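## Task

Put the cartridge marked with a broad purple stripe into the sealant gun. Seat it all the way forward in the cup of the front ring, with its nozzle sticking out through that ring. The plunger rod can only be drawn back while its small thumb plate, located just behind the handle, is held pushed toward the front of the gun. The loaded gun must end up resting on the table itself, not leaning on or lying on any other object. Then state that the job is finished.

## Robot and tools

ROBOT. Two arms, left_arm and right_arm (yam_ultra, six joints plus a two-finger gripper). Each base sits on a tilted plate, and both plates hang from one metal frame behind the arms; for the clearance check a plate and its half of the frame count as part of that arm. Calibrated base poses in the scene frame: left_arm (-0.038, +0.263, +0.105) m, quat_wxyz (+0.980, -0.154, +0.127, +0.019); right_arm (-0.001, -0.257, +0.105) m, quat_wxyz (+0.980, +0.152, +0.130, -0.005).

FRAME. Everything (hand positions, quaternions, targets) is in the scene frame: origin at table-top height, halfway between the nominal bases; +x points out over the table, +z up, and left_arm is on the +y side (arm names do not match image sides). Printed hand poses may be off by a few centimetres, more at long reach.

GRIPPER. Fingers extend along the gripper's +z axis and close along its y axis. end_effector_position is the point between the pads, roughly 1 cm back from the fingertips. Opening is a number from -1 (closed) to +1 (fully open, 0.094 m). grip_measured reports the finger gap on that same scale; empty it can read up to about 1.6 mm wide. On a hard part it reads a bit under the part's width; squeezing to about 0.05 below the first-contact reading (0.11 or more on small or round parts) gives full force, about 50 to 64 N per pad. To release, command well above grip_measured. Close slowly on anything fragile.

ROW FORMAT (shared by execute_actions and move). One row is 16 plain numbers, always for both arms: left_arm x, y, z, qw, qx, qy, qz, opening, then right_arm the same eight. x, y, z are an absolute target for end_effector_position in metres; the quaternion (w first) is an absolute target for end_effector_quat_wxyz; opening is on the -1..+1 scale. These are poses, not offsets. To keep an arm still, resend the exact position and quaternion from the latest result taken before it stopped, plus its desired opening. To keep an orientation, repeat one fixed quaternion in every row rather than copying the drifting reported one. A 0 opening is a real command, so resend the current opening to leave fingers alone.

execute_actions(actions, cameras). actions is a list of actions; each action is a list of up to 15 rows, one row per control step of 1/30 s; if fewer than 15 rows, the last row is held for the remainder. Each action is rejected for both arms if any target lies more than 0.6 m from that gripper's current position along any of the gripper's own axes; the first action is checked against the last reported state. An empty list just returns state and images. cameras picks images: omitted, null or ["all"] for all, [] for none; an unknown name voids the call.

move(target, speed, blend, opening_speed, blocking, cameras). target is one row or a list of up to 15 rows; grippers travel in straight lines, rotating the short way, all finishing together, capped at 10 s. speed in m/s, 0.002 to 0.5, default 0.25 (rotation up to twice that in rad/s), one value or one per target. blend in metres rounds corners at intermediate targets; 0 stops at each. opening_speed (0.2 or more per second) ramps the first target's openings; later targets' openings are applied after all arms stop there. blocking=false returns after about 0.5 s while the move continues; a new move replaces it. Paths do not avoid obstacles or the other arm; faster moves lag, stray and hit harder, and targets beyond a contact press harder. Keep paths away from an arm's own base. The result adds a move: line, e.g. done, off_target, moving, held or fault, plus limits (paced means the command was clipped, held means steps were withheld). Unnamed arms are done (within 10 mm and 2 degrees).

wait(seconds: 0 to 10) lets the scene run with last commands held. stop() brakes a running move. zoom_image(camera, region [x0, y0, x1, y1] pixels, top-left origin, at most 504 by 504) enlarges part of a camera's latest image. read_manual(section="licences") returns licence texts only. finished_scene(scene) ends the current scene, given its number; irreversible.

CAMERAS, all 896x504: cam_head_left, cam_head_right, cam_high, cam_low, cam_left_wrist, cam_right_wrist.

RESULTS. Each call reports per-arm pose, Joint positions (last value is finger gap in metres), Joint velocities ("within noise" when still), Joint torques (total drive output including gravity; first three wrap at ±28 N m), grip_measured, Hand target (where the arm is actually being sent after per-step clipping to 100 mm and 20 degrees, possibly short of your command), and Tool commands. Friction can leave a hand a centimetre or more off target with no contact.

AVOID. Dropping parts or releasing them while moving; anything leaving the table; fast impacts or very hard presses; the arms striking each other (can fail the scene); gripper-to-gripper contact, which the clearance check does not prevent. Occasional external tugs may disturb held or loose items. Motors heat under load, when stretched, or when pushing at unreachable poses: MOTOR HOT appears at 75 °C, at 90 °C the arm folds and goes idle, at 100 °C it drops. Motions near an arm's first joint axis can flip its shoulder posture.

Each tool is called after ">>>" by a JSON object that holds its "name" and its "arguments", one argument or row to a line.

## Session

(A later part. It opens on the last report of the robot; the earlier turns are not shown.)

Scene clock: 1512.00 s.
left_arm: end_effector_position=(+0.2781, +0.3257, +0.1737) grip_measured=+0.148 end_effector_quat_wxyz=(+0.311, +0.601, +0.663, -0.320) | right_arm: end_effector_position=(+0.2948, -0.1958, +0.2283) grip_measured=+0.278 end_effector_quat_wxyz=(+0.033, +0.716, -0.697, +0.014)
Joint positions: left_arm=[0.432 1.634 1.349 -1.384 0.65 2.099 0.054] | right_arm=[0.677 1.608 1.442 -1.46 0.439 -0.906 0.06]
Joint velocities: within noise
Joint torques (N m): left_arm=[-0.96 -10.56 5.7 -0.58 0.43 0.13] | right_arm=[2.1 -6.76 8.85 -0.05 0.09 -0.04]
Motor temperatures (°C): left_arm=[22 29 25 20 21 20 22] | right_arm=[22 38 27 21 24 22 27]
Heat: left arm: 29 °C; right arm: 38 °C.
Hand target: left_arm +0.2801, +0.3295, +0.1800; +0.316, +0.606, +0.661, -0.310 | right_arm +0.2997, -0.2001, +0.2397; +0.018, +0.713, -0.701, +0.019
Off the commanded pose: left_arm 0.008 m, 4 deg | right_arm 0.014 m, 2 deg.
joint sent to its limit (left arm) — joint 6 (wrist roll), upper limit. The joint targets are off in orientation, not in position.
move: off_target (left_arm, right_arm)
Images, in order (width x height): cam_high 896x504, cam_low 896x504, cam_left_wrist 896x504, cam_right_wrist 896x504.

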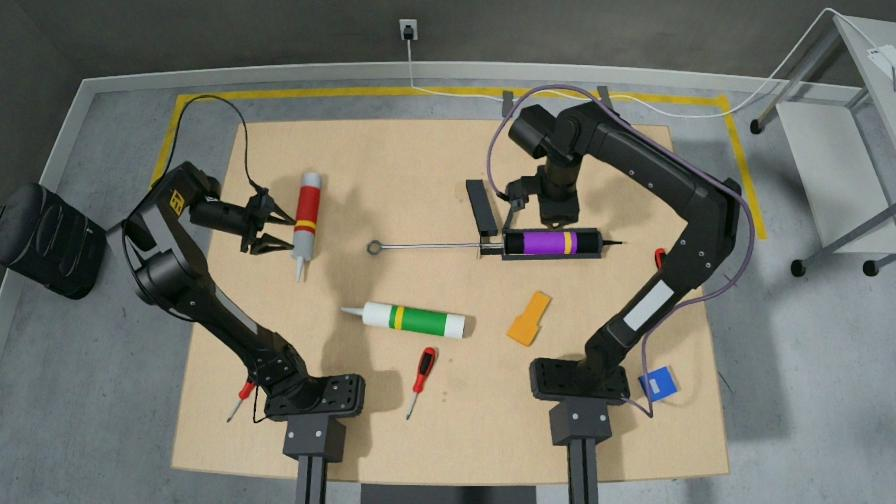

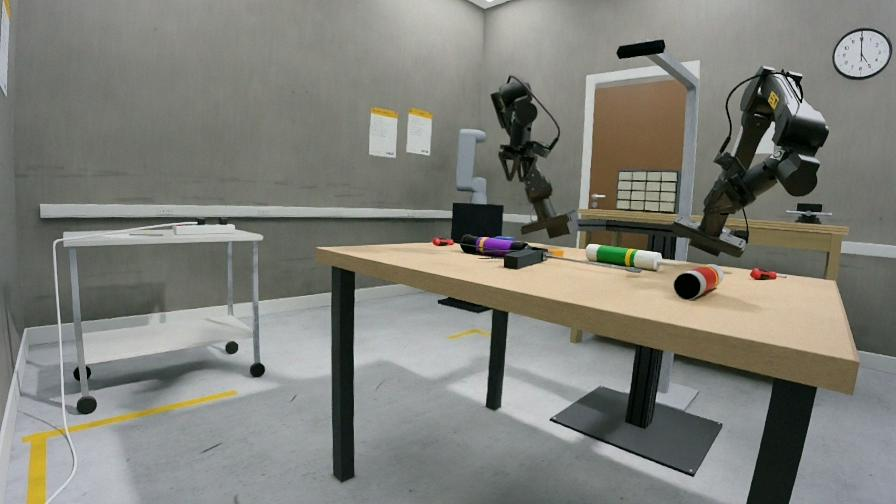

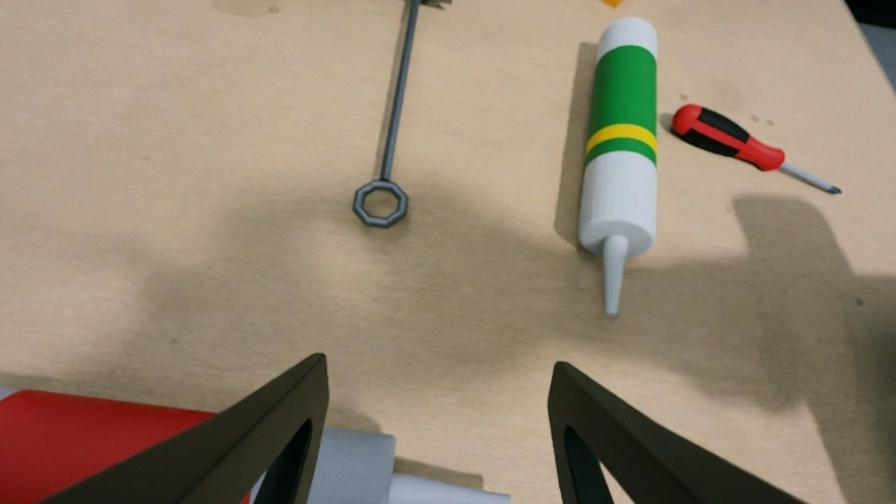

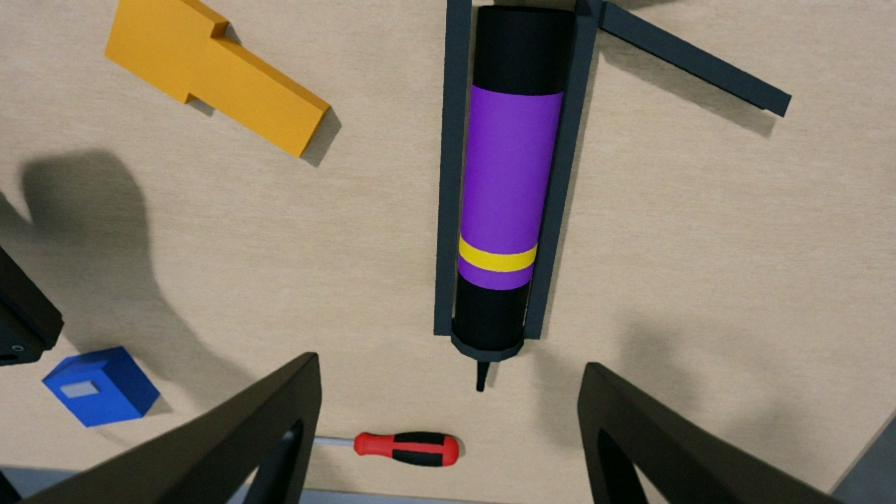

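>>> {"name": "move", "arguments": {
  "target": [0.2300,0.4300,0.2600,0,0.2,0.98,0,0.5,0.2400,-0.2500,0.2100,0.2198,0,0.9755,0,0.5],
  "speed": 0.25
}}

>>> {"name": "zoom_image", "arguments": {
  "camera": "cam_high",
  "region": [470, 200, 630, 290]
}}

>>> {"name": "zoom_image", "arguments": {
  "camera": "cam_right_wrist",
  "region": [196, 0, 700, 400]
}}

>>> {"name": "zoom_image", "arguments": {
  "camera": "cam_head_left",
  "region": [405, 150, 575, 215]
}}

Scene clock: 1525.00 s.
left_arm: end_effector_position=(+0.2269, +0.4294, +0.2556) grip_measured=+0.498 end_effector_quat_wxyz=(-0.001, +0.201, +0.980, -0.004) | right_arm: end_effector_position=(+0.2409, -0.2495, +0.2127) grip_measured=+0.498 end_effector_quat_wxyz=(+0.215, -0.001, +0.977, +0.005)
Joint positions: left_arm=[0.23 1.231 1.478 -1.493 -0.229 0.71 0.07] | right_arm=[0.785 0.902 0.775 -1.075 0.669 0.571 0.07]
Joint velocities: within noise
Joint torques (N m): left_arm=[-2 -5.68 7.21 0.14 -0.07 -0.12] | right_arm=[1.2 -0.64 4.9 1.04 0.32 0.09]
Motor temperatures (°C): left_arm=[22 30 26 20 21 20 22] | right_arm=[22 38 27 21 24 22 26]
Heat: left arm: 30 °C; right arm: 38 °C.
Hand target: left_arm +0.2300, +0.4299, +0.2599; +0.000, +0.200, +0.980, +0.000 | right_arm +0.2400, -0.2500, +0.2100; +0.220, +0.000, +0.976, +0.000
Off the commanded pose: left_arm 0.005 m, 0 deg | right_arm 0.003 m, 1 deg.
move: done

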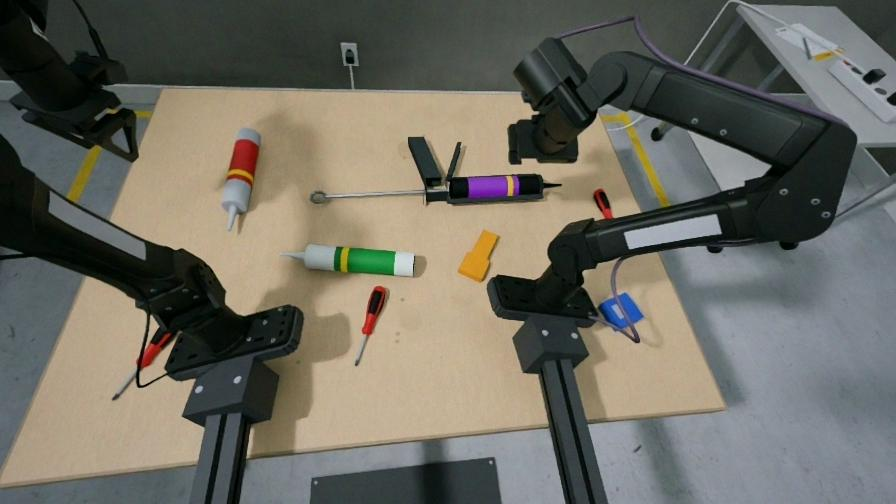

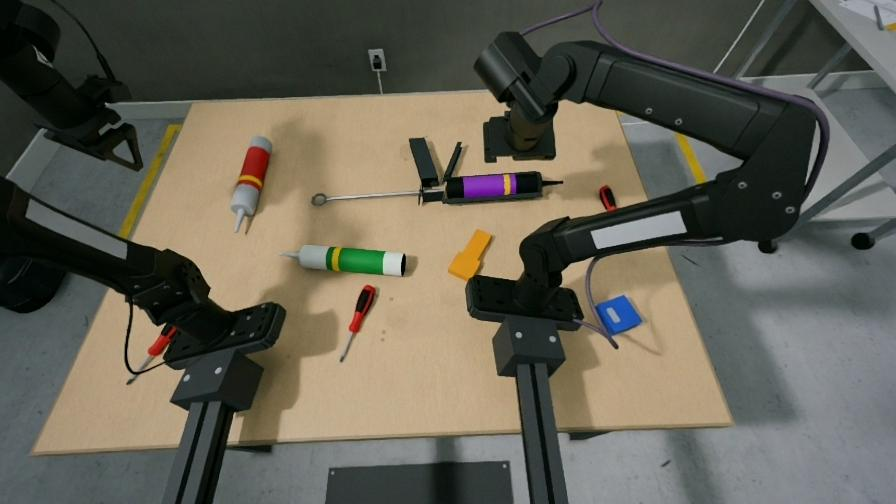

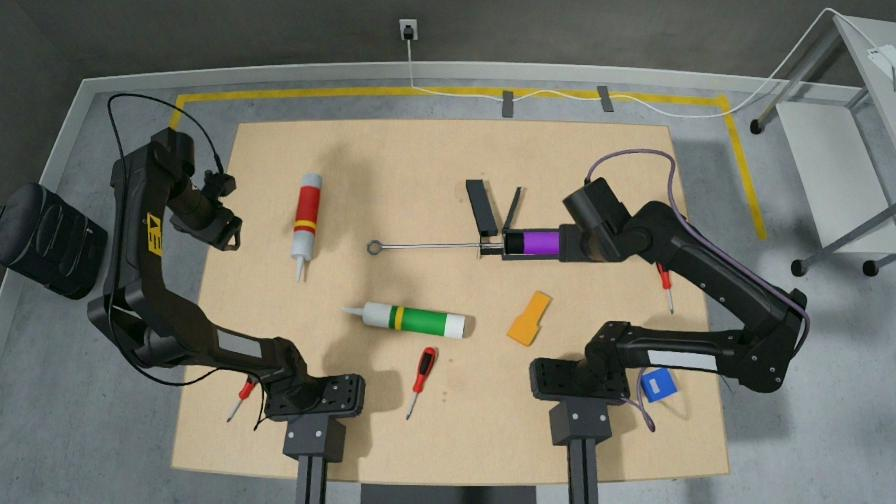

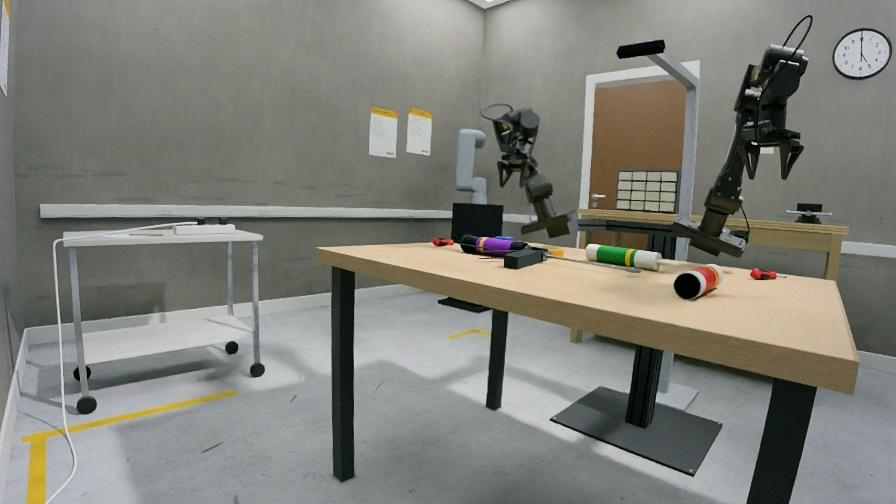

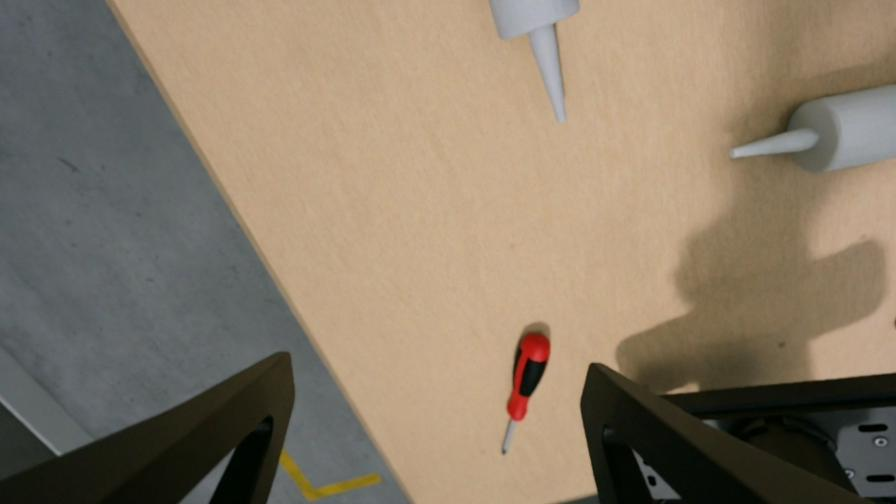

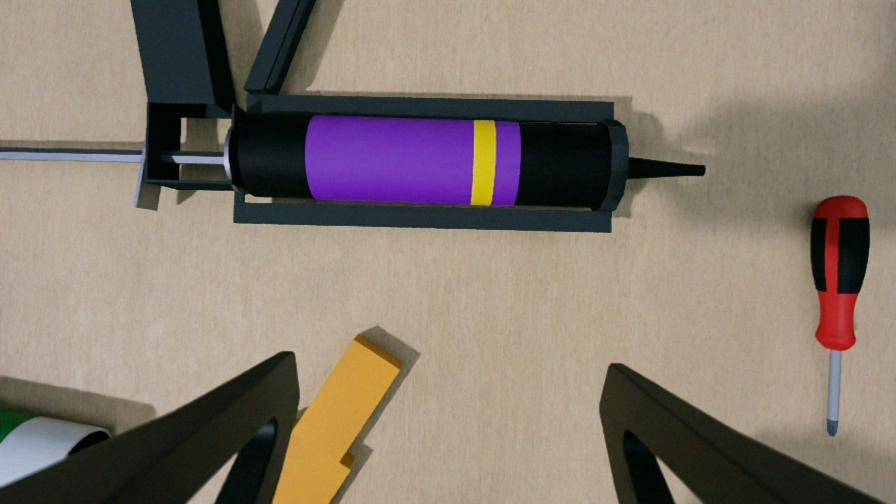

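Scaled by 3.150 from the camera's 896x504 image, which has a finer 1280x720 frame.

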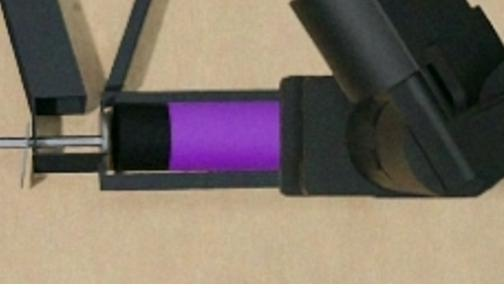

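Scaled by 1.000.

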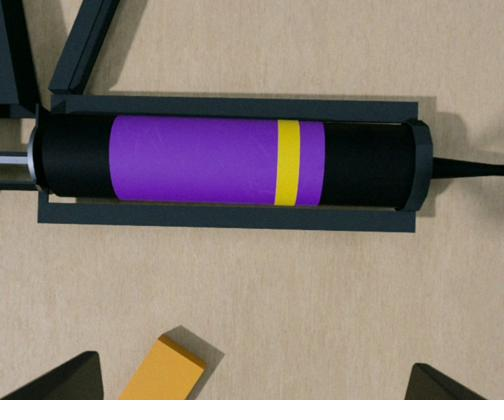

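Scaled by 2.965 from the camera's 896x504 image, which has a finer 1280x720 frame.

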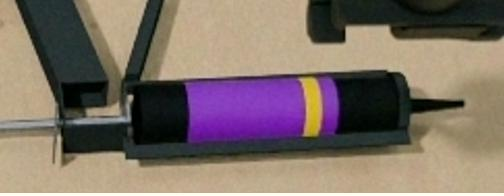

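>>> {"name": "zoom_image", "arguments": {
  "camera": "cam_right_wrist",
  "region": [120, 80, 330, 240]
}}

>>> {"name": "zoom_image", "arguments": {
  "camera": "cam_right_wrist",
  "region": [540, 90, 720, 240]
}}

Scaled by 2.400 from the camera's 896x504 image, which has a finer 1280x720 frame.

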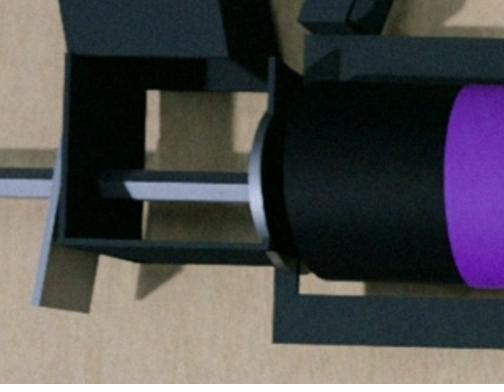

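Scaled by 2.800 from the camera's 896x504 image, which has a finer 1280x720 frame.

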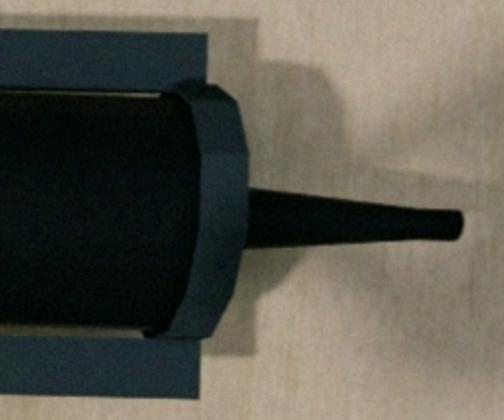

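>>> {"name": "zoom_image", "arguments": {
  "camera": "cam_high",
  "region": [335, 280, 475, 350]
}}

>>> {"name": "zoom_image", "arguments": {
  "camera": "cam_right_wrist",
  "region": [220, 80, 720, 240]
}}

Scaled by 3.600 from the camera's 896x504 image, which has a finer 1280x720 frame.

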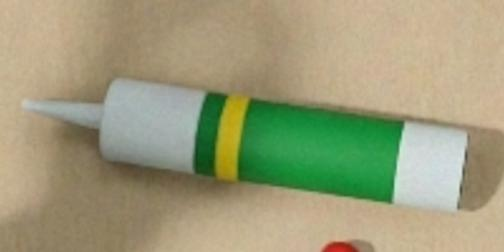

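Scaled by 1.008 from the camera's 896x504 image, which has a finer 1280x720 frame.

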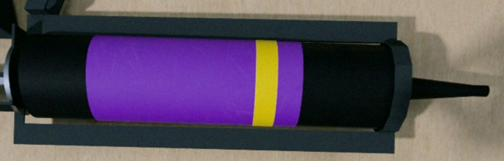

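>>> {"name": "finished_scene", "arguments": {
  "scene": 2
}}

The scene is finished: the task was done.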